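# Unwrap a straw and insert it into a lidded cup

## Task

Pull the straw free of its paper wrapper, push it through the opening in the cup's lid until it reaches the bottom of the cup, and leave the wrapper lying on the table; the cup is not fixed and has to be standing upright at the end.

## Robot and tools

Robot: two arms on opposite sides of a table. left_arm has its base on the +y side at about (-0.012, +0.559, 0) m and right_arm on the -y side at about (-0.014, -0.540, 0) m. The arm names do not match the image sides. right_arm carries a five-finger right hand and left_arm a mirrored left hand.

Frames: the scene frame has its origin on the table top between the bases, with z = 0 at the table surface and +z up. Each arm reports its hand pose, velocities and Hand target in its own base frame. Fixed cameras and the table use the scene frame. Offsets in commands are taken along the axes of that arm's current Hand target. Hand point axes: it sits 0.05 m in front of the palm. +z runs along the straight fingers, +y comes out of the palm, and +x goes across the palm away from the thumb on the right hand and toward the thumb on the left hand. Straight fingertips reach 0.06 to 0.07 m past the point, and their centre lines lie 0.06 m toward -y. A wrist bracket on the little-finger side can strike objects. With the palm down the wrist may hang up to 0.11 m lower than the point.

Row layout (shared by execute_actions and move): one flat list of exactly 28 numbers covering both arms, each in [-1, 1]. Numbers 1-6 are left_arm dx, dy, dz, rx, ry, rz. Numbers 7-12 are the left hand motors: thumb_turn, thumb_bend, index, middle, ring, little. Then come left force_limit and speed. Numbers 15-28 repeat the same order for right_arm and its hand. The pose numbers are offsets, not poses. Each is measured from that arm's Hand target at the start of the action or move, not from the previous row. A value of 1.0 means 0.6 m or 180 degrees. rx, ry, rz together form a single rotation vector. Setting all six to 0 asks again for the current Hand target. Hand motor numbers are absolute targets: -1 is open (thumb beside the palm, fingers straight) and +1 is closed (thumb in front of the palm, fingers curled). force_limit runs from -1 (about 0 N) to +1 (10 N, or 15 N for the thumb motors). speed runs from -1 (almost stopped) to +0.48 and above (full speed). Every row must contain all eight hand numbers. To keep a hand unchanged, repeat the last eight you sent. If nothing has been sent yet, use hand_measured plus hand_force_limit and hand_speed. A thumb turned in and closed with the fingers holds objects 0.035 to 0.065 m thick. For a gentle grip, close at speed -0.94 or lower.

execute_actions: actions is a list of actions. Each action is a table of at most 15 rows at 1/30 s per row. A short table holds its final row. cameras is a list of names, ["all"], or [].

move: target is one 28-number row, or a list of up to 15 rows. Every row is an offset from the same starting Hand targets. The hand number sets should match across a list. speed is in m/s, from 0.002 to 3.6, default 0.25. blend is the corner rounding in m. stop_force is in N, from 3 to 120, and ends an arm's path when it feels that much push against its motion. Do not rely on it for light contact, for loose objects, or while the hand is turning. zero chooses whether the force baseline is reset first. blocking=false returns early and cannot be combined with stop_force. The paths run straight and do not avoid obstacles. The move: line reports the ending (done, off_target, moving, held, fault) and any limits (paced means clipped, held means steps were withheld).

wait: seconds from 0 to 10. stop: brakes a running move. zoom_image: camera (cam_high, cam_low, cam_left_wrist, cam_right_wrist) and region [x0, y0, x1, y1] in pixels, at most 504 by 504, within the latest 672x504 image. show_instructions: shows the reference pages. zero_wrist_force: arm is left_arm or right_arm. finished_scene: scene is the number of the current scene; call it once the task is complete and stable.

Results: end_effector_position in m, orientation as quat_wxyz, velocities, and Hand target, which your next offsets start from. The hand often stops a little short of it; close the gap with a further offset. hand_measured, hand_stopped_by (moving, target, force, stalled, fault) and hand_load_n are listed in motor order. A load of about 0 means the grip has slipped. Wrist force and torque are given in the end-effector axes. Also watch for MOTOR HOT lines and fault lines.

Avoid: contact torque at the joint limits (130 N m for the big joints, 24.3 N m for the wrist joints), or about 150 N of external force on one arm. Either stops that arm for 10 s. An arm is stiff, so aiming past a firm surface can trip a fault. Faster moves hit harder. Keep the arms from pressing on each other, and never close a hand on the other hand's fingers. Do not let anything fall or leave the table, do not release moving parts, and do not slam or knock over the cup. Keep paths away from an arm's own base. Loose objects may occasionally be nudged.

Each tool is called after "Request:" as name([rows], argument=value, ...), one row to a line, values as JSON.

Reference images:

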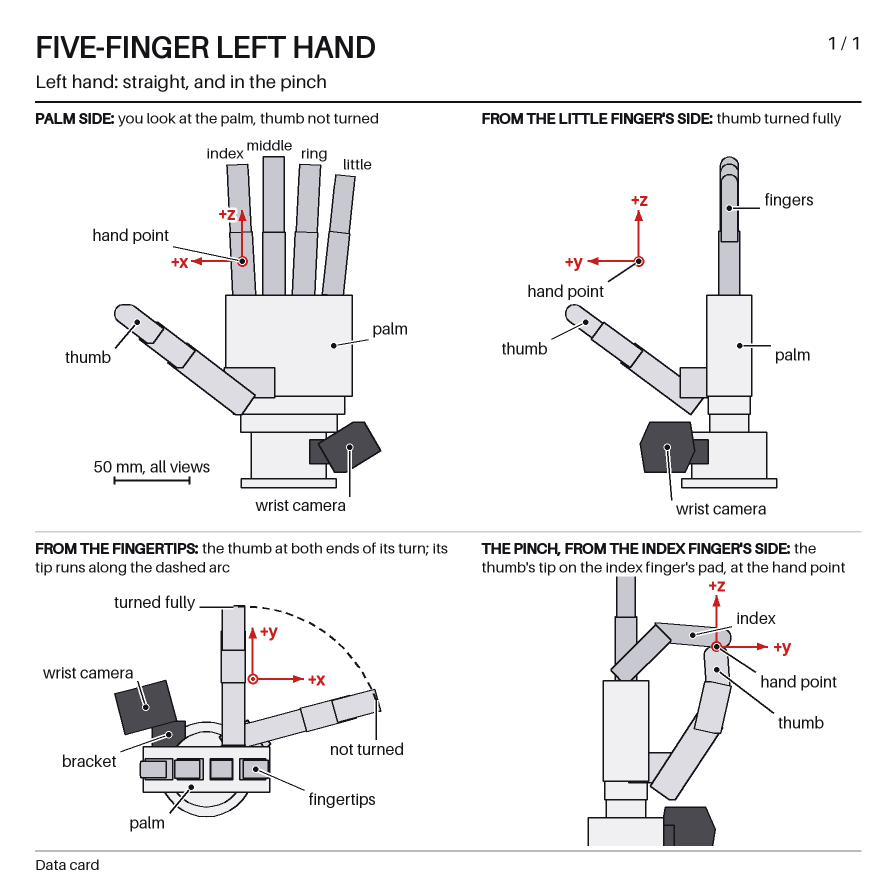

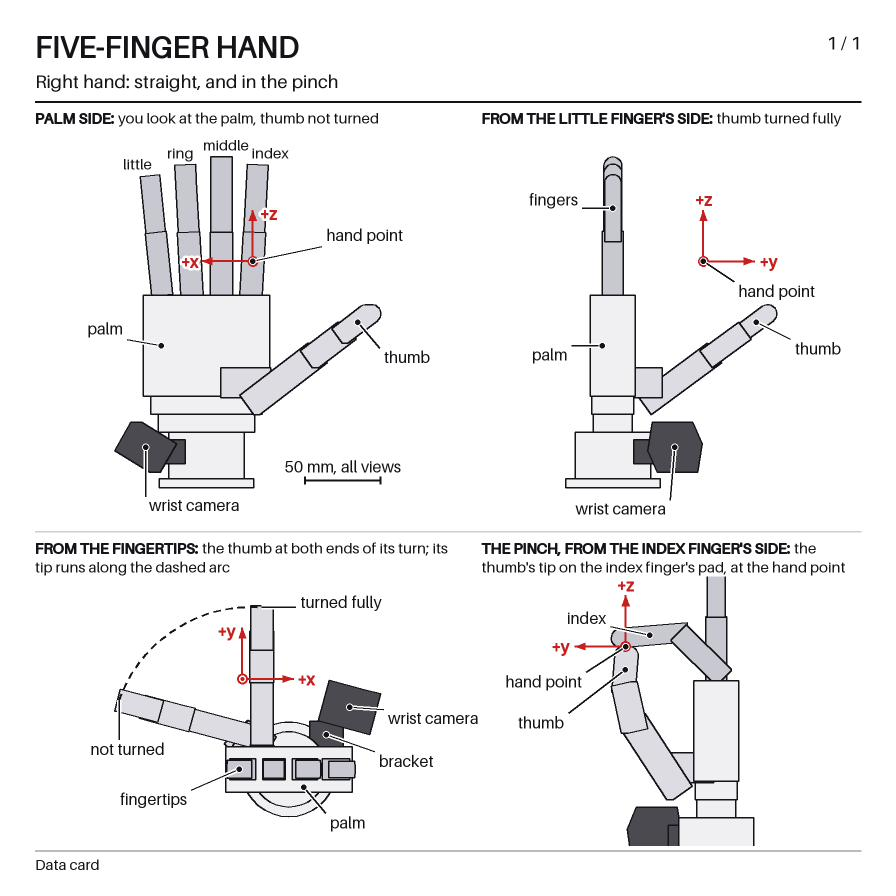

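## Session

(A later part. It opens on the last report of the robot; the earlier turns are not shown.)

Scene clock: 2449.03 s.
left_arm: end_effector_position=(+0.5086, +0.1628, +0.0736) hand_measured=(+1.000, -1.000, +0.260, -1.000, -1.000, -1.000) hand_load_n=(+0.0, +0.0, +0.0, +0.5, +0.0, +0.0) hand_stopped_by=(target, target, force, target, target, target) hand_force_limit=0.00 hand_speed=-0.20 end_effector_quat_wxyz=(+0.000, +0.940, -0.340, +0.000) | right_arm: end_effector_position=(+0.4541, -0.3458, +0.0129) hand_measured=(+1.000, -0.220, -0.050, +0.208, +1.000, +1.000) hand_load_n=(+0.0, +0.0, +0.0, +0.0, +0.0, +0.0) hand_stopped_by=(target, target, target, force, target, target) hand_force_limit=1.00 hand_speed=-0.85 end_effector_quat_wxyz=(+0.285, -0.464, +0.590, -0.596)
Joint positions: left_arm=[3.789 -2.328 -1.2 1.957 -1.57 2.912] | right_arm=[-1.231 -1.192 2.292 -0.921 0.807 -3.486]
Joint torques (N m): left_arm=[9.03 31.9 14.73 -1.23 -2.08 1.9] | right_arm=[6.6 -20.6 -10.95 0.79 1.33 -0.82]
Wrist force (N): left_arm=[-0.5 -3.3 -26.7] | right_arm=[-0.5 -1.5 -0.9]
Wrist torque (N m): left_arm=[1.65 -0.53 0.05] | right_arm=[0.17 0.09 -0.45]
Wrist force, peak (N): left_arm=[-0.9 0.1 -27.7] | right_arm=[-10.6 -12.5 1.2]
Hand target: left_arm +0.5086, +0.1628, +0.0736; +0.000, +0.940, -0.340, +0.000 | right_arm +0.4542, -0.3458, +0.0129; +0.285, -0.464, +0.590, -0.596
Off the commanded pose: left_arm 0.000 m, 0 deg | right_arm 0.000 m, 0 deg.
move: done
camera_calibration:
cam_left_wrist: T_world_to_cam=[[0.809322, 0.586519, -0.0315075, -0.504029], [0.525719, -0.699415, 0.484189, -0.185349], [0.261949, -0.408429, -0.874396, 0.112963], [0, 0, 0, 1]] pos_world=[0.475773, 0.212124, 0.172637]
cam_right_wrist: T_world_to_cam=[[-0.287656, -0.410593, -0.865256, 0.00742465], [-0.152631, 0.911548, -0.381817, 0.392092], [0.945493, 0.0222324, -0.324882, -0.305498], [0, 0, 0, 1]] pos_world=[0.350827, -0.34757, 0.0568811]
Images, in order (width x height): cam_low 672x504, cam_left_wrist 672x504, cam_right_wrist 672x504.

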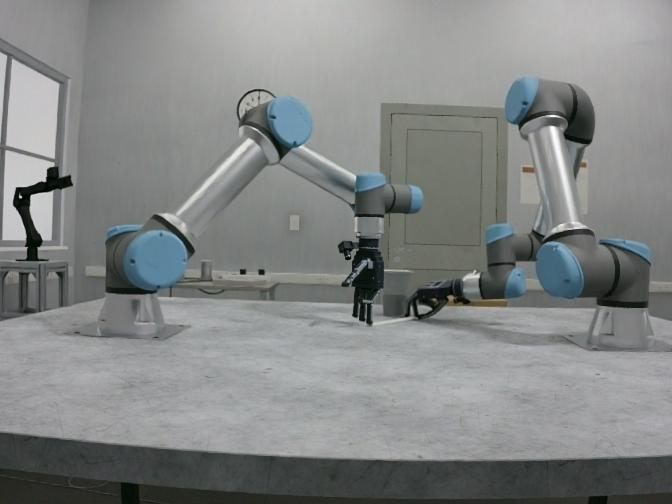

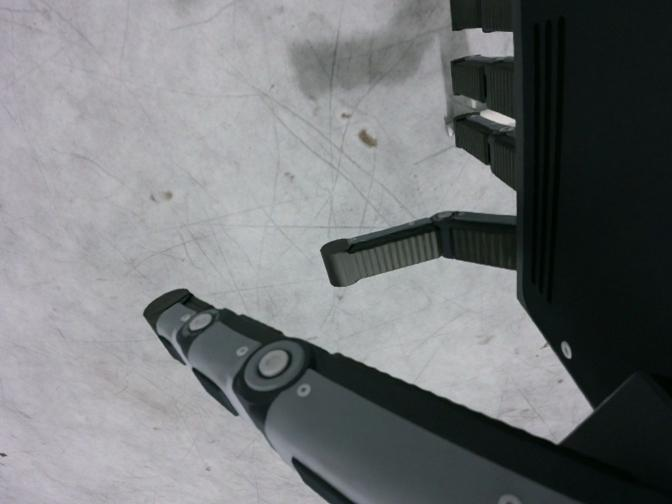

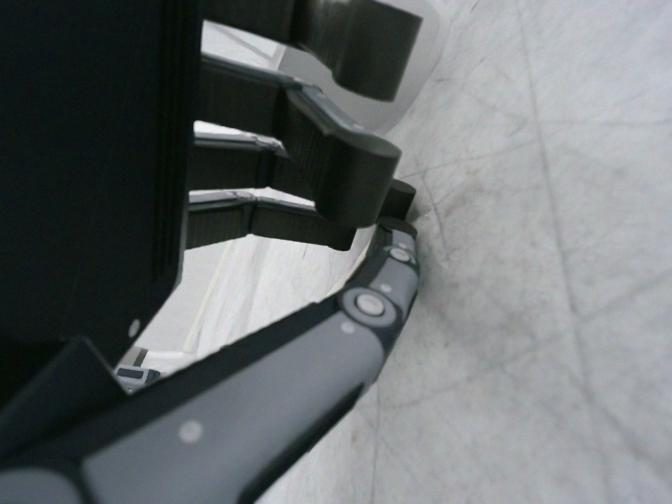

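Request:
execute_actions([
  [[0,0,0,0,0,0,1,-1,1,-1,-1,-1,0,-0.2,0,0,0,0,0,0,1,-0.22,-0.05,-0.05,1,1,1,-0.6]],
  [[0,0,0,0,0,0,1,-1,1,-1,-1,-1,0,-0.2,0,0,0,0,0,0,1,-0.22,-0.05,-0.05,1,1,1,-0.6]],
])

Request:
move(target=[0,0,0,0,0,0,1,-1,1,-1,-1,-1,0,-0.2,-0.0352,-0.0085,0.0053,0,0,0,1,-0.22,-0.05,-0.05,1,1,1,-0.6], speed=0.04, cameras=["cam_right_wrist"])

Request:
zoom_image(camera="cam_right_wrist", region=[330, 120, 510, 300])

Request:
move(target=[0,0,0.02,0,0,0,1,-1,1,-1,-1,-1,0,-0.2,0,0,0,0,0,0,1,-0.22,-0.05,-0.05,1,1,1,-0.6], speed=0.006, stop_force=12)

Scene clock: 2591.57 s.
left_arm: end_effector_position=(+0.5086, +0.1628, +0.0736) hand_measured=(+1.000, -1.000, +0.260, -1.000, -1.000, -1.000) hand_load_n=(+0.0, +0.0, +0.0, +0.5, +0.0, +0.0) hand_stopped_by=(target, target, force, target, target, target) hand_force_limit=0.00 hand_speed=-0.20 end_effector_quat_wxyz=(+0.000, +0.940, -0.340, +0.000) | right_arm: end_effector_position=(+0.4542, -0.3458, +0.0129) hand_measured=(+1.000, -0.220, -0.050, -0.050, +1.000, +1.000) hand_load_n=(+0.0, +0.0, +0.0, +0.0, +0.0, +0.0) hand_stopped_by=(target, target, target, target, target, target) hand_force_limit=1.00 hand_speed=-0.60 end_effector_quat_wxyz=(+0.285, -0.464, +0.590, -0.596)
Joint positions: left_arm=[3.789 -2.328 -1.2 1.957 -1.57 2.912] | right_arm=[-1.23 -1.192 2.292 -0.922 0.807 -3.486]
Joint torques (N m): left_arm=[8.98 26.94 -0.38 -0.77 -2.34 1.57] | right_arm=[5.88 -34.85 -4.76 -3.31 0.79 1.27]
Wrist force (N): left_arm=[-0.6 -3.3 -26.7] | right_arm=[-0.5 -1.5 -0.8]
Wrist torque (N m): left_arm=[1.66 -0.51 0.04] | right_arm=[0.17 0.08 -0.45]
Wrist force, peak (N): left_arm=[-0.6 -3.4 -27.1] | right_arm=[-0.5 -1.9 -0.9]
Hand target: left_arm +0.5086, +0.1628, +0.0736; +0.000, +0.940, -0.340, +0.000 | right_arm +0.4542, -0.3458, +0.0129; +0.285, -0.464, +0.590, -0.596
Off the commanded pose: left_arm 0.000 m, 0 deg | right_arm 0.000 m, 0 deg.
Step readings (end_effector_position of left_arm | right_arm):
0: (+0.5086, +0.1628, +0.0736) | (+0.4542, -0.3458, +0.0129)
1: (+0.5086, +0.1628, +0.0736) | (+0.4542, -0.3458, +0.0129)
2: (+0.5086, +0.1628, +0.0736) | (+0.4542, -0.3458, +0.0129)
4: (+0.5086, +0.1628, +0.0736) | (+0.4542, -0.3457, +0.0129)
8: (+0.5086, +0.1628, +0.0736) | (+0.4542, -0.3458, +0.0129)
15: (+0.5086, +0.1628, +0.0736) | (+0.4542, -0.3458, +0.0129)
16: (+0.5086, +0.1628, +0.0736) | (+0.4542, -0.3458, +0.0129)
17: (+0.5086, +0.1628, +0.0736) | (+0.4542, -0.3458, +0.0129)
19: (+0.5086, +0.1628, +0.0736) | (+0.4542, -0.3458, +0.0129)
23: (+0.5086, +0.1628, +0.0736) | (+0.4542, -0.3458, +0.0129)
30: (+0.5086, +0.1628, +0.0736) | (+0.4542, -0.3458, +0.0129)

Scene clock: 2592.40 s.
left_arm: end_effector_position=(+0.5086, +0.1628, +0.0736) hand_measured=(+1.000, -1.000, +0.260, -1.000, -1.000, -1.000) hand_load_n=(+0.0, +0.0, +0.0, +0.5, +0.0, +0.0) hand_stopped_by=(target, target, force, target, target, target) hand_force_limit=0.00 hand_speed=-0.20 end_effector_quat_wxyz=(+0.000, +0.940, -0.340, +0.000) | right_arm: end_effector_position=(+0.4667, -0.3276, +0.0129) hand_measured=(+1.000, -0.220, -0.050, -0.050, +1.000, +1.000) hand_load_n=(+0.0, +0.0, +0.0, +0.0, +0.0, +0.5) hand_stopped_by=(target, target, target, target, target, target) hand_force_limit=1.00 hand_speed=-0.60 end_effector_quat_wxyz=(+0.285, -0.464, +0.590, -0.596) end_effector_velocity=(+0.000, -0.001, +0.001) end_effector_angular_velocity=(-0.002, -0.001, +0.002)
Joint positions: left_arm=[3.789 -2.328 -1.2 1.957 -1.57 2.912] | right_arm=[-1.173 -1.201 2.307 -0.937 0.864 -3.473]
Joint velocities: left_arm=[within noise] | right_arm=[-0.003 0 -0.001 0 -0.005 -0.001]
Joint torques (N m): left_arm=[8.85 27.07 -2.41 -0.59 -2.17 2] | right_arm=[-6.55 -23.84 -15.99 -0.14 -1.64 -0.23]
Wrist force (N): left_arm=[-0.9 -2.9 -26.8] | right_arm=[-0.8 -1.9 -0.8]
Wrist torque (N m): left_arm=[1.69 -0.52 0.01] | right_arm=[0.12 0.09 -0.53]
Wrist force, peak (N): left_arm=[-0.7 -3.3 -27.0] | right_arm=[-0.7 -2.2 -1.1]
Hand target: left_arm +0.5086, +0.1628, +0.0736; +0.000, +0.940, -0.340, +0.000 | right_arm +0.4666, -0.3277, +0.0129; +0.285, -0.464, +0.590, -0.596
Off the commanded pose: left_arm 0.000 m, 0 deg | right_arm 0.000 m, 0 deg.
move: done
camera_calibration:
cam_right_wrist: T_world_to_cam=[[-0.287602, -0.410502, -0.865317, 0.018507], [-0.152466, 0.911591, -0.38178, 0.377363], [0.945536, 0.0221313, -0.324763, -0.317777], [0, 0, 0, 1]] pos_world=[0.363327, -0.329371, 0.056882]
Images, in order (width x height): cam_right_wrist 672x504.

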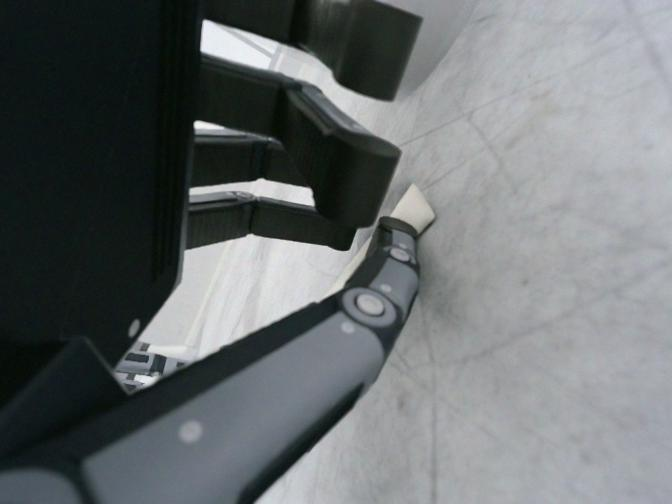

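Scaled by 2.800.

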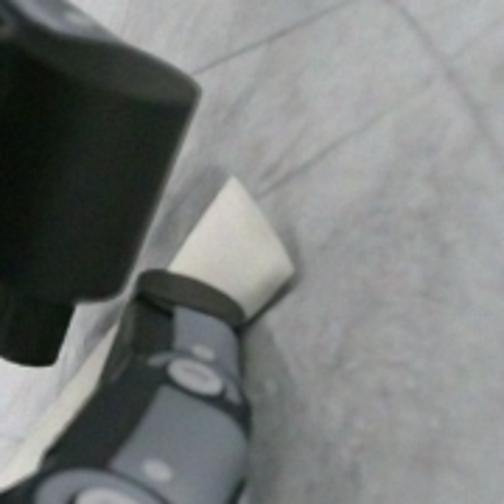

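Scene clock: 2593.53 s.
left_arm: end_effector_position=(+0.5086, +0.1628, +0.0731) hand_measured=(+1.000, -1.000, +0.260, -1.000, -1.000, -1.000) hand_load_n=(+0.0, +0.0, +0.0, +0.5, +0.0, +0.0) hand_stopped_by=(target, target, force, target, target, target) hand_force_limit=0.00 hand_speed=-0.20 end_effector_quat_wxyz=(+0.000, +0.940, -0.340, +0.000) | right_arm: end_effector_position=(+0.4666, -0.3277, +0.0129) hand_measured=(+1.000, -0.220, -0.050, -0.050, +1.000, +1.000) hand_load_n=(+0.0, +0.0, +0.0, +0.0, +0.0, +0.0) hand_stopped_by=(target, target, target, target, target, target) hand_force_limit=1.00 hand_speed=-0.60 end_effector_quat_wxyz=(+0.285, -0.464, +0.590, -0.596)
Joint positions: left_arm=[3.789 -2.328 -1.201 1.958 -1.57 2.912] | right_arm=[-1.173 -1.2 2.307 -0.937 0.864 -3.473]
Joint torques (N m): left_arm=[7.98 27.65 15.87 -1.05 -2.35 1.77] | right_arm=[-7.16 -14.72 -17.14 1.86 -0.85 -0.68]
Wrist force (N): left_arm=[-0.9 -3.6 -40.7] | right_arm=[-0.8 -2.2 -1.1]
Wrist torque (N m): left_arm=[2.45 -0.84 0.04] | right_arm=[0.10 0.10 -0.54]
Wrist force, peak (N): left_arm=[-1.0 -4.3 -44.9] | right_arm=[-0.7 -2.3 -1.3]
Hand target: left_arm +0.5086, +0.1628, +0.0731; +0.000, +0.940, -0.340, +0.000 (not the last commanded pose) | right_arm +0.4666, -0.3277, +0.0129; +0.285, -0.464, +0.590, -0.596
Off the commanded pose: left_arm 0.012 m, 0 deg | right_arm 0.000 m, 0 deg.
move: contact (left_arm)

Request:
execute_actions([
  [[0,0,0,0,0,0,1,-1,1,-1,-1,-1,0,-0.2,0,0,0,0,0,0,1,-0.22,-0.05,0.7,1,1,1,-0.65]],
  [[0,0,0,0,0,0,1,-1,1,-1,-1,-1,0,-0.2,0,0,0,0,0,0,1,-0.22,-0.05,0.7,1,1,1,-0.65]],
])

Request:
move(target=[0,0,0,0,0,0,1,-1,1,-1,-1,-1,0,-0.2,0.0400,0.0097,-0.0060,0,0,0,1,-0.22,-0.05,0.7,1,1,1,-0.65], speed=0.012, cameras=["cam_left_wrist","cam_right_wrist"])

Request:
zoom_image(camera="cam_left_wrist", region=[400, 80, 520, 200])

Scene clock: 2601.57 s.
left_arm: end_effector_position=(+0.5086, +0.1628, +0.0731) hand_measured=(+1.000, -1.000, +0.260, -1.000, -1.000, -1.000) hand_load_n=(+0.0, +0.0, +0.0, +0.5, +0.0, +0.0) hand_stopped_by=(target, target, force, target, target, target) hand_force_limit=0.00 hand_speed=-0.20 end_effector_quat_wxyz=(+0.000, +0.940, -0.340, +0.000) | right_arm: end_effector_position=(+0.4667, -0.3277, +0.0129) hand_measured=(+1.000, -0.220, -0.050, +0.202, +1.000, +1.000) hand_load_n=(+0.5, +1.5, +0.0, +11.0, +0.0, +0.0) hand_stopped_by=(target, target, target, force, target, target) hand_force_limit=1.00 hand_speed=-0.65 end_effector_quat_wxyz=(+0.285, -0.464, +0.590, -0.596)
Joint positions: left_arm=[3.789 -2.328 -1.201 1.958 -1.57 2.912] | right_arm=[-1.173 -1.2 2.307 -0.937 0.864 -3.473]
Joint torques (N m): left_arm=[7.55 27.5 14.59 0.63 -2.21 1.92] | right_arm=[-6.09 -15.19 -11.9 1.29 1.36 -0.86]
Wrist force (N): left_arm=[-0.4 -3.6 -40.3] | right_arm=[-0.9 -5.6 -0.1]
Wrist torque (N m): left_arm=[2.46 -0.76 0.06] | right_arm=[0.03 0.07 -0.59]
Wrist force, peak (N): left_arm=[-0.2 -3.6 -40.9] | right_arm=[-0.9 -5.7 0.2]
Hand target: left_arm +0.5086, +0.1628, +0.0731; +0.000, +0.940, -0.340, +0.000 | right_arm +0.4666, -0.3277, +0.0129; +0.285, -0.464, +0.590, -0.596
Off the commanded pose: left_arm 0.000 m, 0 deg | right_arm 0.000 m, 0 deg.
Step readings (end_effector_position of left_arm | right_arm):
0: (+0.5086, +0.1628, +0.0731) | (+0.4666, -0.3277, +0.0129)
1: (+0.5086, +0.1628, +0.0731) | (+0.4666, -0.3277, +0.0129)
2: (+0.5086, +0.1628, +0.0731) | (+0.4666, -0.3277, +0.0129)
4: (+0.5086, +0.1628, +0.0731) | (+0.4666, -0.3277, +0.0129)
8: (+0.5086, +0.1628, +0.0731) | (+0.4666, -0.3277, +0.0129)
15: (+0.5086, +0.1628, +0.0731) | (+0.4667, -0.3277, +0.0129)
16: (+0.5086, +0.1628, +0.0731) | (+0.4667, -0.3277, +0.0129)
17: (+0.5086, +0.1628, +0.0731) | (+0.4667, -0.3277, +0.0129)
19: (+0.5086, +0.1628, +0.0731) | (+0.4667, -0.3277, +0.0129)
23: (+0.5086, +0.1628, +0.0731) | (+0.4667, -0.3277, +0.0129)
30: (+0.5086, +0.1628, +0.0731) | (+0.4667, -0.3277, +0.0129)

Scene clock: 2603.90 s.
left_arm: end_effector_position=(+0.5086, +0.1628, +0.0731) hand_measured=(+1.000, -1.000, +0.260, -1.000, -1.000, -1.000) hand_load_n=(+0.0, +0.0, +0.0, +0.5, +0.0, +0.0) hand_stopped_by=(target, target, force, target, target, target) hand_force_limit=0.00 hand_speed=-0.20 end_effector_quat_wxyz=(+0.000, +0.940, -0.340, +0.000) | right_arm: end_effector_position=(+0.4524, -0.3483, +0.0129) hand_measured=(+1.000, -0.220, -0.050, +0.204, +1.000, +1.000) hand_load_n=(+0.0, +0.0, +0.0, +0.0, +0.0, +0.0) hand_stopped_by=(target, target, target, force, target, target) hand_force_limit=1.00 hand_speed=-0.65 end_effector_quat_wxyz=(+0.285, -0.464, +0.590, -0.596)
Joint positions: left_arm=[3.789 -2.328 -1.201 1.958 -1.57 2.912] | right_arm=[-1.238 -1.191 2.289 -0.919 0.799 -3.488]
Joint torques (N m): left_arm=[8.39 27.55 14.42 1.17 -2.33 1.67] | right_arm=[5.04 -20.48 -11.27 1.02 1.15 -0.85]
Wrist force (N): left_arm=[-0.5 -3.5 -40.4] | right_arm=[-0.6 -1.7 -0.8]
Wrist torque (N m): left_arm=[2.45 -0.77 0.06] | right_arm=[0.15 0.11 -0.46]
Wrist force, peak (N): left_arm=[0.0 -3.8 -40.6] | right_arm=[-8.0 -9.0 1.0]
Hand target: left_arm +0.5086, +0.1628, +0.0731; +0.000, +0.940, -0.340, +0.000 | right_arm +0.4525, -0.3482, +0.0129; +0.285, -0.464, +0.590, -0.596
Off the commanded pose: left_arm 0.000 m, 0 deg | right_arm 0.000 m, 0 deg.
move: done
camera_calibration:
cam_left_wrist: T_world_to_cam=[[0.809322, 0.586519, -0.0315075, -0.504045], [0.525719, -0.699415, 0.484189, -0.185107], [0.261949, -0.408429, -0.874396, 0.112525], [0, 0, 0, 1]] pos_world=[0.475773, 0.212124, 0.172137]
cam_right_wrist: T_world_to_cam=[[-0.287663, -0.410556, -0.865271, 0.00592492], [-0.15262, 0.911564, -0.381783, 0.394112], [0.945493, 0.0222326, -0.324882, -0.303835], [0, 0, 0, 1]] pos_world=[0.349127, -0.35007, 0.0568812]
Images, in order (width x height): cam_left_wrist 672x504, cam_right_wrist 672x504.

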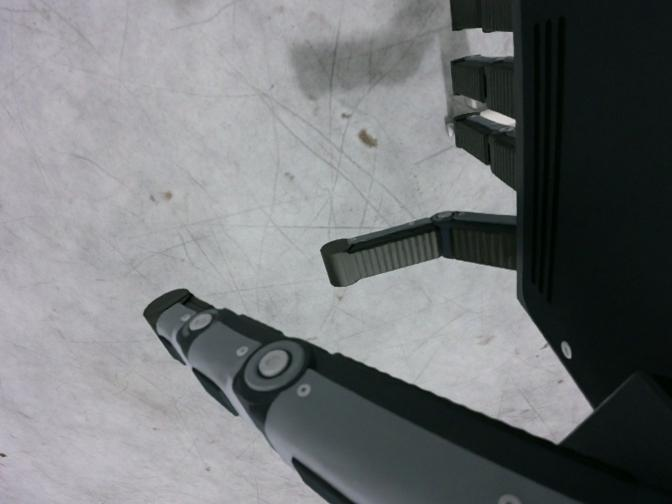

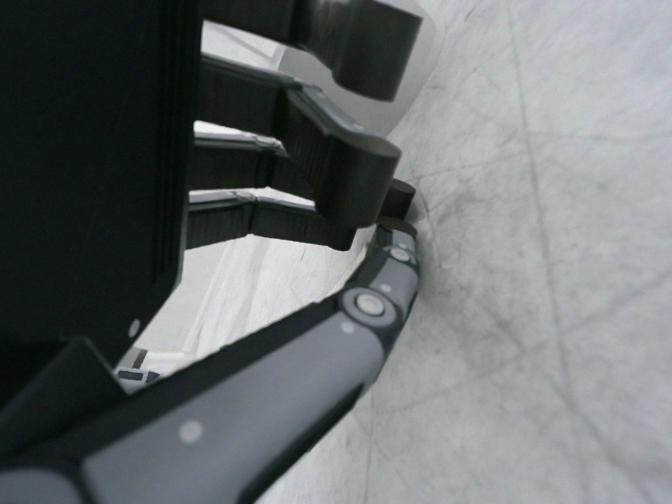

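Scaled by 4.200.

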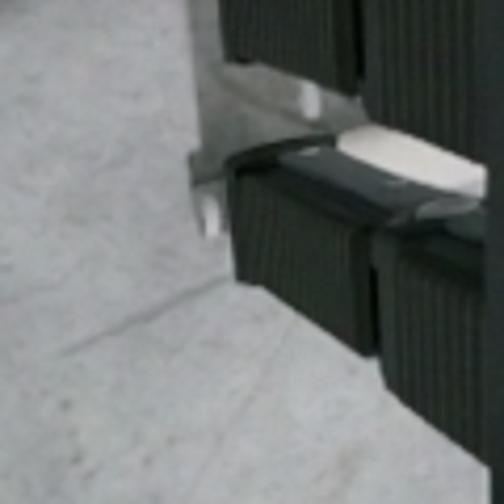

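Request:
move([
  [0,0,-0.0500,0,0,0,1,-1,1,-1,-1,-1,0,-0.2,0,0,0,0,0,0,1,-0.22,-0.05,0.7,1,1,1,-0.65],
  [0,0,-0.0500,0,0,0,1,-1,1,-1,-1,-1,0,-0.2,0,0,0,0,0,0,1,-0.22,-0.05,-0.05,1,1,1,-0.65],
  [0,0,-0.0500,0,0,0,1,-1,1,-1,-1,-1,0,-0.2,-0.0672,-0.0163,0.0101,-0.0109,0.0484,0.0064,1,-0.22,-0.05,-0.05,1,1,1,-0.65],
], speed=[0.08,0.05,0.05], cameras=["cam_right_wrist","cam_left_wrist"])

Request:
zoom_image(camera="cam_right_wrist", region=[300, 0, 672, 300])

Scene clock: 2639.57 s.
left_arm: end_effector_position=(+0.5086, +0.1628, +0.1031) hand_measured=(+1.000, -1.000, +0.260, -1.000, -1.000, -1.000) hand_load_n=(+0.0, +0.0, +0.0, +0.0, +0.0, +0.0) hand_stopped_by=(target, target, force, target, target, target) hand_force_limit=0.00 hand_speed=-0.20 end_effector_quat_wxyz=(+0.000, +0.940, -0.340, +0.000) | right_arm: end_effector_position=(+0.4763, -0.3137, +0.0129) hand_measured=(+1.000, -0.220, -0.050, -0.050, +1.000, +1.000) hand_load_n=(+0.0, -0.5, +0.0, +0.0, +0.0, +0.0) hand_stopped_by=(target, target, target, target, target, target) hand_force_limit=1.00 hand_speed=-0.65 end_effector_quat_wxyz=(+0.237, -0.417, +0.625, -0.616)
Joint positions: left_arm=[3.789 -2.301 -1.166 1.897 -1.57 2.912] | right_arm=[-1.025 -1.221 2.343 -0.982 1.165 -3.418]
Joint torques (N m): left_arm=[8.59 35.66 4.48 -2.79 -1.69 1.75] | right_arm=[-2.85 -23.16 -16.34 0.89 -0.08 -0.9]
Wrist force (N): left_arm=[0.0 -0.5 -1.0] | right_arm=[-0.8 -1.9 -1.0]
Wrist torque (N m): left_arm=[0.00 0.00 0.03] | right_arm=[0.16 0.13 -0.54]
Wrist force, peak (N): left_arm=[-0.1 -3.4 -40.7] | right_arm=[-1.0 -1.9 -1.0]
Hand target: left_arm +0.5086, +0.1628, +0.1031; +0.000, +0.940, -0.340, +0.000 | right_arm +0.4763, -0.3137, +0.0128; +0.237, -0.417, +0.625, -0.616
Off the commanded pose: left_arm 0.000 m, 0 deg | right_arm 0.000 m, 0 deg.
move: done
camera_calibration:
cam_left_wrist: T_world_to_cam=[[0.809322, 0.586519, -0.0315075, -0.5031], [0.525719, -0.699415, 0.484189, -0.199633], [0.261949, -0.408429, -0.874396, 0.138757], [0, 0, 0, 1]] pos_world=[0.475773, 0.212124, 0.202137]
cam_right_wrist: T_world_to_cam=[[-0.348264, -0.360492, -0.865308, 0.0715824], [-0.00804658, 0.924212, -0.381794, 0.301363], [0.937362, -0.126002, -0.324771, -0.369853], [0, 0, 0, 1]] pos_world=[0.37404, -0.29932, 0.0568819]
Images, in order (width x height): cam_left_wrist 672x504, cam_right_wrist 672x504.

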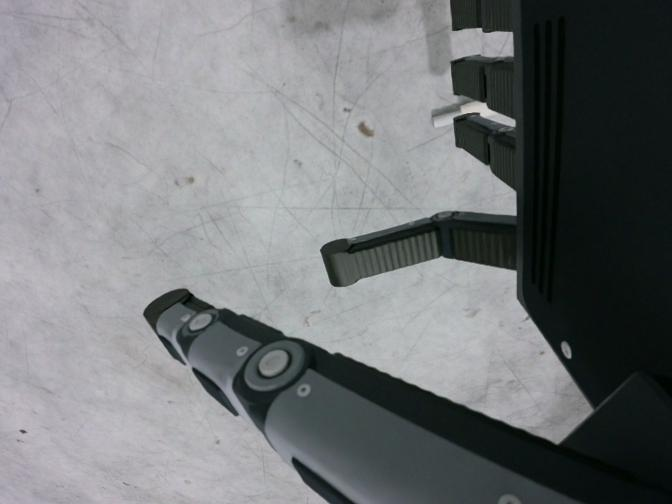

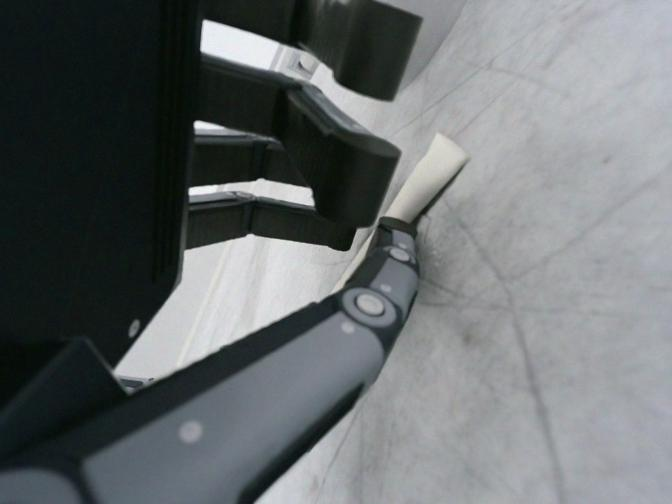

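Scaled by 1.355.

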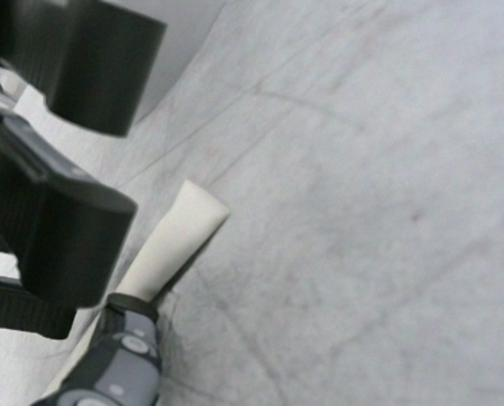

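Request:
execute_actions([
  [[0,0,0,0,0,0,1,-1,1,-1,-1,-1,0,-0.2,0,0,0,0,0,0,1,-0.22,0.6,0.6,1,1,0.5,-0.85]],
  [[0,0,0,0,0,0,1,-1,1,-1,-1,-1,0,-0.2,0,0,0,0,0,0,1,-0.22,0.6,0.6,1,1,0.5,-0.85]],
  [[0,0,0,0,0,0,1,-1,1,-1,-1,-1,0,-0.2,0,0,0,0,0,0,1,-0.22,0.6,0.6,1,1,0.5,-0.85]],
])

Request:
move([
  [0,0,-0.0300,0,0,0,1,-1,1,-1,-1,-1,0,-0.2,0.0080,-0.0355,-0.0047,0,0,0,1,-0.22,0.6,0.6,1,1,0.5,-0.85],
  [0,0,-0.0300,0,0,0,1,-1,1,-1,-1,-1,0,-0.2,0.0080,-0.0355,-0.0047,0,0,-0.0333,1,-0.22,0.6,0.6,1,1,0.5,-0.85],
], speed=0.05, cameras=["cam_left_wrist","cam_low"])

Request:
zoom_image(camera="cam_low", region=[355, 275, 435, 335])

Scene clock: 2655.57 s.
left_arm: end_effector_position=(+0.5086, +0.1628, +0.1031) hand_measured=(+1.000, -1.000, +0.260, -1.000, -1.000, -1.000) hand_load_n=(+0.0, +0.0, +0.0, +0.0, +0.0, +0.0) hand_stopped_by=(target, target, force, target, target, target) hand_force_limit=0.00 hand_speed=-0.20 end_effector_quat_wxyz=(+0.000, +0.940, -0.340, +0.000) | right_arm: end_effector_position=(+0.4763, -0.3137, +0.0128) hand_measured=(+1.000, -0.220, +0.210, +0.196, +1.000, +1.000) hand_load_n=(-0.5, +4.0, +9.5, +12.0, +0.0, +0.5) hand_stopped_by=(target, target, force, force, target, target) hand_force_limit=0.50 hand_speed=-0.85 end_effector_quat_wxyz=(+0.237, -0.417, +0.625, -0.616)
Joint positions: left_arm=[3.789 -2.301 -1.166 1.897 -1.57 2.912] | right_arm=[-1.025 -1.221 2.342 -0.982 1.165 -3.418]
Joint torques (N m): left_arm=[8.33 36.2 5.46 -3 -1.58 1.29] | right_arm=[-5.61 -15.08 -4.92 1.4 -1.12 -1.35]
Wrist force (N): left_arm=[-0.5 -0.2 -1.1] | right_arm=[-1.0 -7.6 -0.2]
Wrist torque (N m): left_arm=[0.06 0.08 -0.01] | right_arm=[0.00 0.16 -0.65]
Wrist force, peak (N): left_arm=[-0.7 -0.5 -1.3] | right_arm=[-0.8 -7.8 -0.4]
Hand target: left_arm +0.5086, +0.1628, +0.1031; +0.000, +0.940, -0.340, +0.000 | right_arm +0.4763, -0.3137, +0.0128; +0.237, -0.417, +0.625, -0.616
Off the commanded pose: left_arm 0.000 m, 0 deg | right_arm 0.000 m, 0 deg.
Step readings (end_effector_position of left_arm | right_arm):
0: (+0.5086, +0.1628, +0.1031) | (+0.4763, -0.3137, +0.0128)
1: (+0.5086, +0.1628, +0.1031) | (+0.4763, -0.3137, +0.0128)
2: (+0.5086, +0.1628, +0.1031) | (+0.4763, -0.3137, +0.0128)
4: (+0.5086, +0.1628, +0.1031) | (+0.4763, -0.3137, +0.0128)
8: (+0.5086, +0.1628, +0.1031) | (+0.4763, -0.3137, +0.0128)
15: (+0.5086, +0.1628, +0.1031) | (+0.4763, -0.3137, +0.0128)
16: (+0.5086, +0.1628, +0.1031) | (+0.4763, -0.3137, +0.0128)
17: (+0.5086, +0.1628, +0.1031) | (+0.4763, -0.3137, +0.0128)
19: (+0.5086, +0.1628, +0.1031) | (+0.4763, -0.3137, +0.0128)
23: (+0.5086, +0.1628, +0.1031) | (+0.4763, -0.3137, +0.0128)
30: (+0.5086, +0.1628, +0.1031) | (+0.4763, -0.3137, +0.0128)
31: (+0.5086, +0.1628, +0.1031) | (+0.4763, -0.3137, +0.0128)
32: (+0.5086, +0.1628, +0.1031) | (+0.4763, -0.3137, +0.0128)
34: (+0.5086, +0.1628, +0.1031) | (+0.4763, -0.3137, +0.0128)
38: (+0.5086, +0.1628, +0.1031) | (+0.4763, -0.3137, +0.0128)
45: (+0.5086, +0.1628, +0.1031) | (+0.4763, -0.3137, +0.0128)

Scene clock: 2657.53 s.
left_arm: end_effector_position=(+0.5086, +0.1628, +0.1211) hand_measured=(+1.000, -1.000, +0.260, -1.000, -1.000, -1.000) hand_load_n=(+0.0, +0.0, +0.0, +0.0, +0.0, +0.0) hand_stopped_by=(target, target, force, target, target, target) hand_force_limit=0.00 hand_speed=-0.20 end_effector_quat_wxyz=(+0.000, +0.940, -0.340, +0.000) | right_arm: end_effector_position=(+0.4763, -0.3137, +0.0348) hand_measured=(+1.000, -0.222, +0.210, +0.196, +1.000, +1.000) hand_load_n=(+0.0, +8.0, +7.5, +10.0, +0.0, +0.0) hand_stopped_by=(target, target, force, force, target, target) hand_force_limit=0.50 hand_speed=-0.85 end_effector_quat_wxyz=(+0.204, -0.449, +0.602, -0.628)
Joint positions: left_arm=[3.79 -2.287 -1.143 1.859 -1.57 2.912] | right_arm=[-1.004 -1.288 2.331 -0.904 1.186 -3.52]
Joint torques (N m): left_arm=[9.35 35.99 4.37 -0.56 -1.12 1.88] | right_arm=[-4.89 -32.02 -17.1 1.29 -1.12 2.61]
Wrist force (N): left_arm=[-0.6 -0.4 -0.8] | right_arm=[-0.5 -1.4 -1.1]
Wrist torque (N m): left_arm=[0.03 0.08 -0.01] | right_arm=[0.18 0.12 -0.50]
Wrist force, peak (N): left_arm=[-0.5 -0.7 -1.2] | right_arm=[-0.9 -7.7 -0.6]
Hand target: left_arm +0.5086, +0.1628, +0.1211; +0.000, +0.940, -0.340, +0.000 | right_arm +0.4763, -0.3137, +0.0348; +0.204, -0.449, +0.602, -0.628
Off the commanded pose: left_arm 0.000 m, 0 deg | right_arm 0.000 m, 0 deg.
move: done
camera_calibration:
cam_left_wrist: T_world_to_cam=[[0.809322, 0.586519, -0.0315075, -0.502533], [0.525719, -0.699415, 0.484189, -0.208348], [0.261949, -0.408429, -0.874396, 0.154496], [0, 0, 0, 1]] pos_world=[0.475773, 0.212124, 0.220137]
Images, in order (width x height): cam_low 672x504, cam_left_wrist 672x504.

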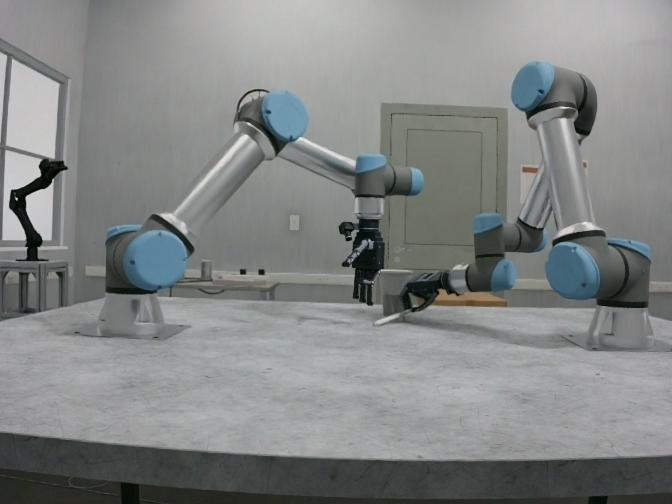

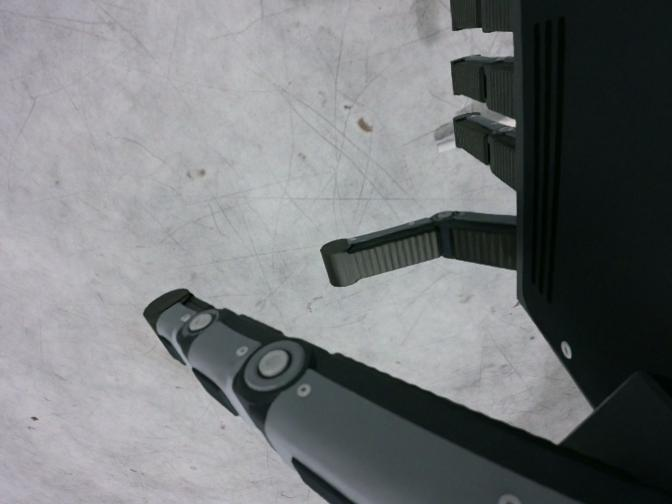

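Scaled by 6.300.

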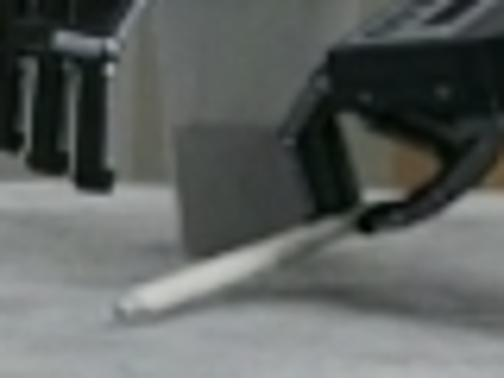

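Request:
move(target=[0,0,0.0300,0,0,0,1,-1,1,-1,-1,-1,0,-0.2,-0.0032,0.0094,0.0013,0,0,0,1,-0.22,0.6,0.6,1,1,0.5,-0.85], speed=0.02, stop_force=3, cameras=["cam_left_wrist","cam_low"])

Request:
zoom_image(camera="cam_low", region=[355, 295, 405, 335])

Request:
zoom_image(camera="cam_left_wrist", region=[400, 80, 520, 200])

Scene clock: 2667.43 s.
left_arm: end_effector_position=(+0.5086, +0.1628, +0.1031) hand_measured=(+1.000, -1.000, +0.260, -1.000, -1.000, -1.000) hand_load_n=(+0.0, +0.0, +0.0, +0.0, +0.0, +0.0) hand_stopped_by=(target, target, force, target, target, target) hand_force_limit=0.00 hand_speed=-0.20 end_effector_quat_wxyz=(+0.000, +0.940, -0.340, +0.000) | right_arm: end_effector_position=(+0.4763, -0.3137, +0.0288) hand_measured=(+1.000, -0.222, +0.210, +0.196, +1.000, +1.000) hand_load_n=(+0.0, +8.0, +7.5, +10.0, +0.0, +0.0) hand_stopped_by=(target, target, force, force, target, target) hand_force_limit=0.50 hand_speed=-0.85 end_effector_quat_wxyz=(+0.204, -0.449, +0.602, -0.628)
Joint positions: left_arm=[3.789 -2.301 -1.166 1.897 -1.57 2.912] | right_arm=[-1.004 -1.271 2.334 -0.924 1.186 -3.519]
Joint torques (N m): left_arm=[-2.67 47.91 26.69 -4.06 -1.46 -0.33] | right_arm=[6.52 -34.13 -12.04 1.5 1.71 2.31]
Wrist force (N): left_arm=[-0.6 -0.2 -1.0] | right_arm=[-0.6 -1.5 -0.9]
Wrist torque (N m): left_arm=[0.05 0.10 -0.02] | right_arm=[0.16 0.10 -0.49]
Wrist force, peak (N): left_arm=[-0.1 -0.6 -1.2] | right_arm=[-0.7 -1.5 -1.1]
Hand target: left_arm +0.5086, +0.1628, +0.1031; +0.000, +0.940, -0.340, +0.000 | right_arm +0.4763, -0.3137, +0.0288; +0.204, -0.449, +0.602, -0.628
Off the commanded pose: left_arm 0.000 m, 0 deg | right_arm 0.000 m, 0 deg.
move: done
camera_calibration:
cam_left_wrist: T_world_to_cam=[[0.809322, 0.586519, -0.0315075, -0.5031], [0.525719, -0.699415, 0.484189, -0.199633], [0.261949, -0.408429, -0.874396, 0.138757], [0, 0, 0, 1]] pos_world=[0.475773, 0.212124, 0.202137]
Images, in order (width x height): cam_low 672x504, cam_left_wrist 672x504.

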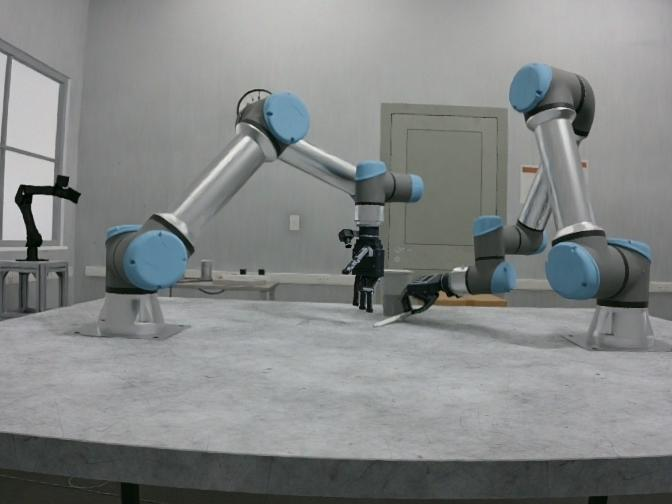

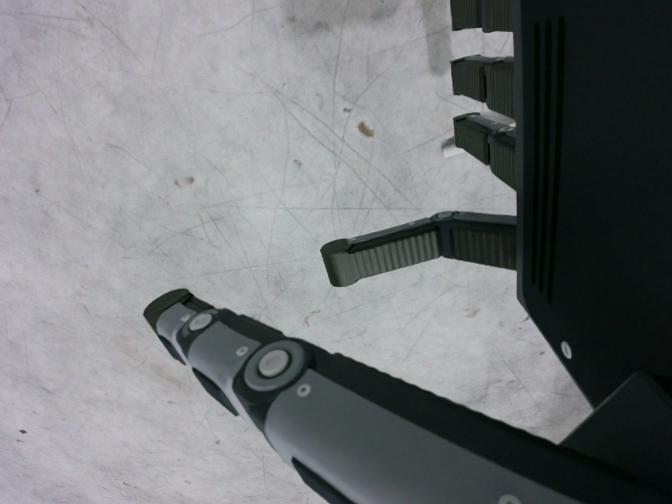

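Scaled by 10.080.

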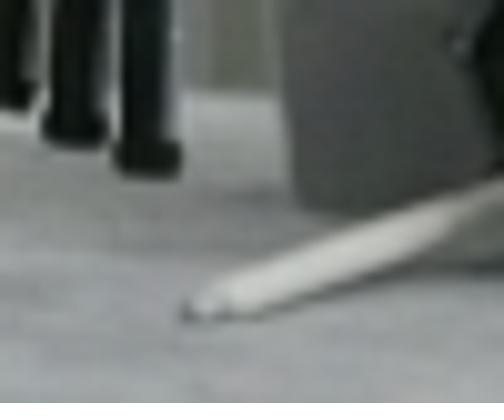

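Scaled by 4.200.

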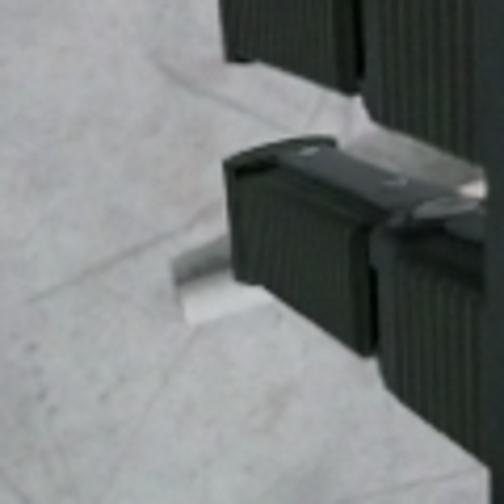

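Request:
move([
  [0.0270,0,0,0,0,0,1,-1,1,-1,-1,-1,0,-0.2,0,0,0,0,0,0,1,-0.22,0.6,0.6,1,1,0.5,-0.85],
  [0.0270,0,0.0380,0,0,0,1,-1,1,-1,-1,-1,0,-0.2,0,0,0,0,0,0,1,-0.22,0.6,0.6,1,1,0.5,-0.85],
], speed=0.06)

Request:
move(target=[0,0,0.03,0,0,0,1,-1,1,-1,-1,-1,0,-0.2,0,0,0,0,0,0,1,-0.22,0.6,0.6,1,1,0.5,-0.85], speed=0.007, stop_force=25, cameras=["cam_left_wrist","cam_low"])

Request:
zoom_image(camera="cam_left_wrist", region=[400, 80, 520, 200])

Request:
zoom_image(camera="cam_low", region=[355, 285, 435, 335])

Scene clock: 2680.10 s.
left_arm: end_effector_position=(+0.5210, +0.1524, +0.0802) hand_measured=(+1.000, -1.000, +0.260, -1.000, -1.000, -1.000) hand_load_n=(+0.0, +0.0, +0.0, +0.0, +0.0, +0.0) hand_stopped_by=(target, target, force, target, target, target) hand_force_limit=0.00 hand_speed=-0.20 end_effector_quat_wxyz=(+0.000, +0.940, -0.340, +0.000) end_effector_velocity=(+0.000, -0.001, +0.002) end_effector_angular_velocity=(+0.000, +0.001, -0.001) | right_arm: end_effector_position=(+0.4763, -0.3137, +0.0288) hand_measured=(+1.000, -0.222, +0.210, +0.196, +1.000, +1.000) hand_load_n=(+0.0, +8.0, +7.5, +10.0, +0.0, +0.0) hand_stopped_by=(target, target, force, force, target, target) hand_force_limit=0.50 hand_speed=-0.85 end_effector_quat_wxyz=(+0.204, -0.449, +0.602, -0.628)
Joint positions: left_arm=[3.761 -2.34 -1.16 1.929 -1.57 2.884] | right_arm=[-1.004 -1.271 2.334 -0.924 1.186 -3.519]
Joint velocities: left_arm=[-0.001 0.002 0.003 -0.005 -0.001 0] | right_arm=[within noise]
Joint torques (N m): left_arm=[9.73 49.84 27.47 -4.15 -0.19 1.84] | right_arm=[5.62 -33.85 -16.98 1.53 1.64 2.17]
Wrist force (N): left_arm=[-0.6 -0.1 -1.3] | right_arm=[-0.6 -1.5 -0.9]
Wrist torque (N m): left_arm=[0.11 0.09 -0.02] | right_arm=[0.16 0.11 -0.49]
Wrist force, peak (N): left_arm=[-0.4 -0.5 -1.8] | right_arm=[-0.6 -1.7 -1.0]
Hand target: left_arm +0.5211, +0.1524, +0.0803; +0.000, +0.940, -0.340, +0.000 | right_arm +0.4763, -0.3137, +0.0288; +0.204, -0.449, +0.602, -0.628
Off the commanded pose: left_arm 0.000 m, 0 deg | right_arm 0.000 m, 0 deg.
move: done

Scene clock: 2682.07 s.
left_arm: end_effector_position=(+0.5211, +0.1525, +0.0739) hand_measured=(+1.000, -1.000, +0.260, -1.000, -1.000, -1.000) hand_load_n=(+0.0, +0.0, +0.0, +0.0, +0.0, +0.0) hand_stopped_by=(target, target, force, target, target, target) hand_force_limit=0.00 hand_speed=-0.20 end_effector_quat_wxyz=(+0.000, +0.940, -0.340, +0.000) | right_arm: end_effector_position=(+0.4763, -0.3137, +0.0288) hand_measured=(+1.000, -0.222, +0.210, +0.196, +1.000, +1.000) hand_load_n=(+0.5, +8.0, +7.5, +10.0, +0.0, +0.0) hand_stopped_by=(target, target, force, force, target, target) hand_force_limit=0.50 hand_speed=-0.85 end_effector_quat_wxyz=(+0.204, -0.449, +0.602, -0.628)
Joint positions: left_arm=[3.761 -2.345 -1.167 1.942 -1.57 2.884] | right_arm=[-1.004 -1.271 2.334 -0.924 1.186 -3.519]
Joint torques (N m): left_arm=[9.4 34.15 19.43 -1.54 0.29 1.11] | right_arm=[5.21 -33.19 -17.08 0.72 1.56 2.19]
Wrist force (N): left_arm=[-0.6 0.1 -28.1] | right_arm=[-1.1 -0.9 -0.7]
Wrist torque (N m): left_arm=[1.71 -0.50 -0.03] | right_arm=[0.17 0.10 -0.48]
Wrist force, peak (N): left_arm=[-0.6 -1.0 -32.5] | right_arm=[-0.8 -1.7 -0.9]
Hand target: left_arm +0.5211, +0.1525, +0.0739; +0.000, +0.940, -0.340, +0.000 (not the last commanded pose) | right_arm +0.4763, -0.3137, +0.0288; +0.204, -0.449, +0.602, -0.628
Off the commanded pose: left_arm 0.012 m, 0 deg | right_arm 0.000 m, 0 deg.
move: contact (left_arm)
camera_calibration:
cam_left_wrist: T_world_to_cam=[[0.809286, 0.586576, -0.0313858, -0.508054], [0.525723, -0.699422, 0.484174, -0.19929], [0.262053, -0.408335, -0.874409, 0.105549], [0, 0, 0, 1]] pos_world=[0.488273, 0.201724, 0.172838]
Images, in order (width x height): cam_low 672x504, cam_left_wrist 672x504.

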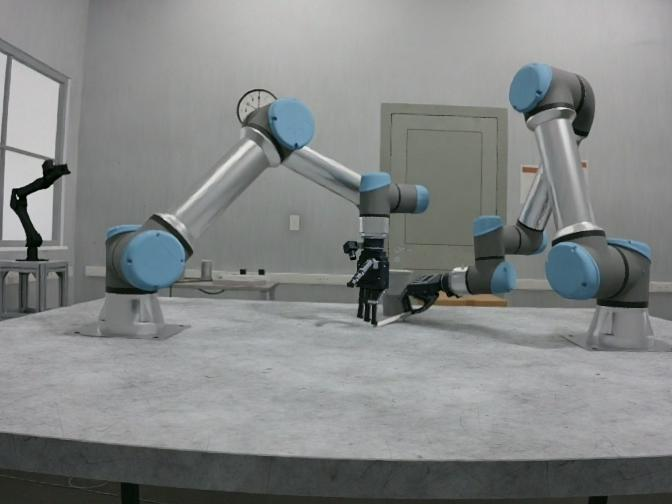

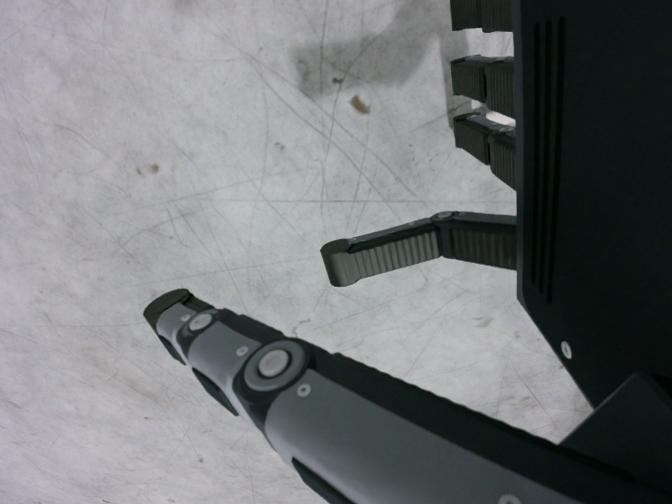

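Scaled by 4.200.

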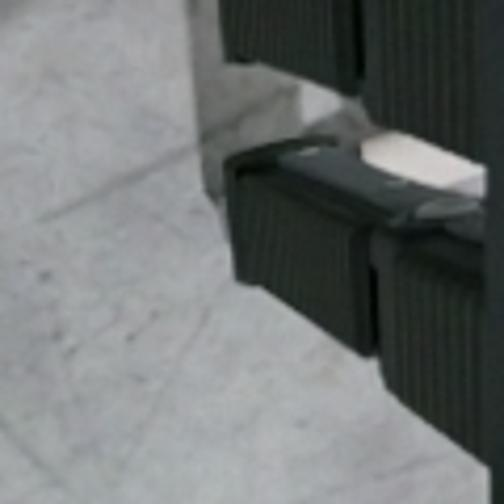

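Scaled by 6.300.

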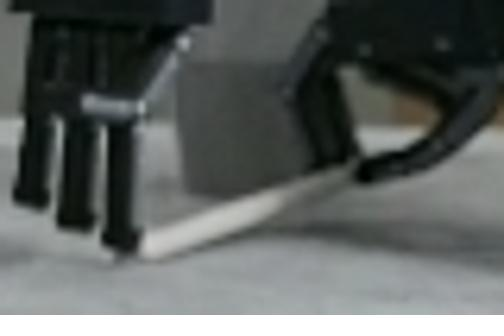

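Request:
move(target=[0,0,0,0,0,0,1,-1,1,-1,-1,-1,0,-0.2,0.0488,0.0108,0.0014,0,0,0,1,-0.22,0.6,0.6,1,1,0.5,-0.85], speed=0.012, cameras=["cam_left_wrist","cam_low"])

Request:
zoom_image(camera="cam_low", region=[355, 285, 435, 335])

Request:
zoom_image(camera="cam_left_wrist", region=[400, 80, 520, 200])

Scene clock: 2693.17 s.
left_arm: end_effector_position=(+0.5211, +0.1525, +0.0739) hand_measured=(+1.000, -1.000, +0.260, -1.000, -1.000, -1.000) hand_load_n=(+0.0, +0.0, +0.0, +0.5, -0.5, +0.0) hand_stopped_by=(target, target, force, target, target, target) hand_force_limit=0.00 hand_speed=-0.20 end_effector_quat_wxyz=(+0.000, +0.940, -0.340, +0.000) | right_arm: end_effector_position=(+0.4601, -0.3388, +0.0319) hand_measured=(+1.000, -0.220, +0.212, +0.196, +1.000, +1.000) hand_load_n=(+1.0, +1.0, +0.5, +2.0, +0.0, +0.0) hand_stopped_by=(target, target, force, force, target, target) hand_force_limit=0.50 hand_speed=-0.85 end_effector_quat_wxyz=(+0.204, -0.449, +0.602, -0.628)
Joint positions: left_arm=[3.761 -2.345 -1.167 1.942 -1.57 2.884] | right_arm=[-1.091 -1.276 2.326 -0.906 1.099 -3.533]
Joint torques (N m): left_arm=[8.5 35.56 20.01 0.31 0.42 0.99] | right_arm=[5.96 -34.37 -15.36 0.53 1.49 -1.16]
Wrist force (N): left_arm=[-0.5 -2.1 -26.3] | right_arm=[-1.2 -0.8 -1.1]
Wrist torque (N m): left_arm=[1.55 -0.47 0.03] | right_arm=[0.22 0.10 -0.46]
Wrist force, peak (N): left_arm=[-0.8 0.1 -28.4] | right_arm=[-7.0 -2.4 -1.1]
Hand target: left_arm +0.5211, +0.1525, +0.0739; +0.000, +0.940, -0.340, +0.000 | right_arm +0.4601, -0.3388, +0.0319; +0.204, -0.449, +0.602, -0.628
Off the commanded pose: left_arm 0.000 m, 0 deg | right_arm 0.000 m, 0 deg.
move: done
camera_calibration:
cam_left_wrist: T_world_to_cam=[[0.809316, 0.586536, -0.0313577, -0.508062], [0.525676, -0.699455, 0.484177, -0.199309], [0.262054, -0.408336, -0.874408, 0.105636], [0, 0, 0, 1]] pos_world=[0.488273, 0.201724, 0.172938]
Images, in order (width x height): cam_low 672x504, cam_left_wrist 672x504.

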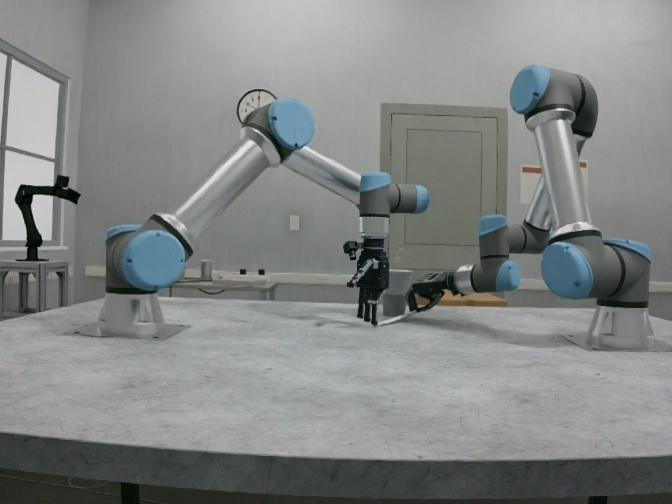

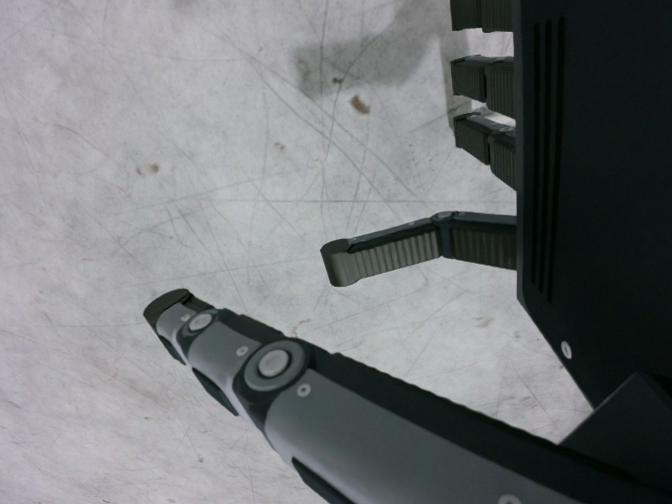

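Scaled by 6.300.

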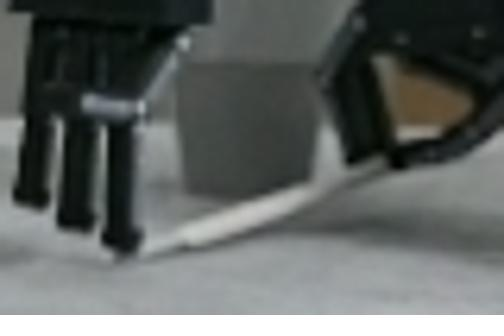

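Scaled by 4.200.

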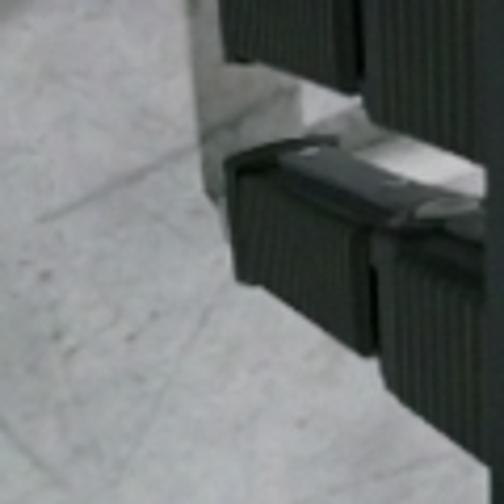

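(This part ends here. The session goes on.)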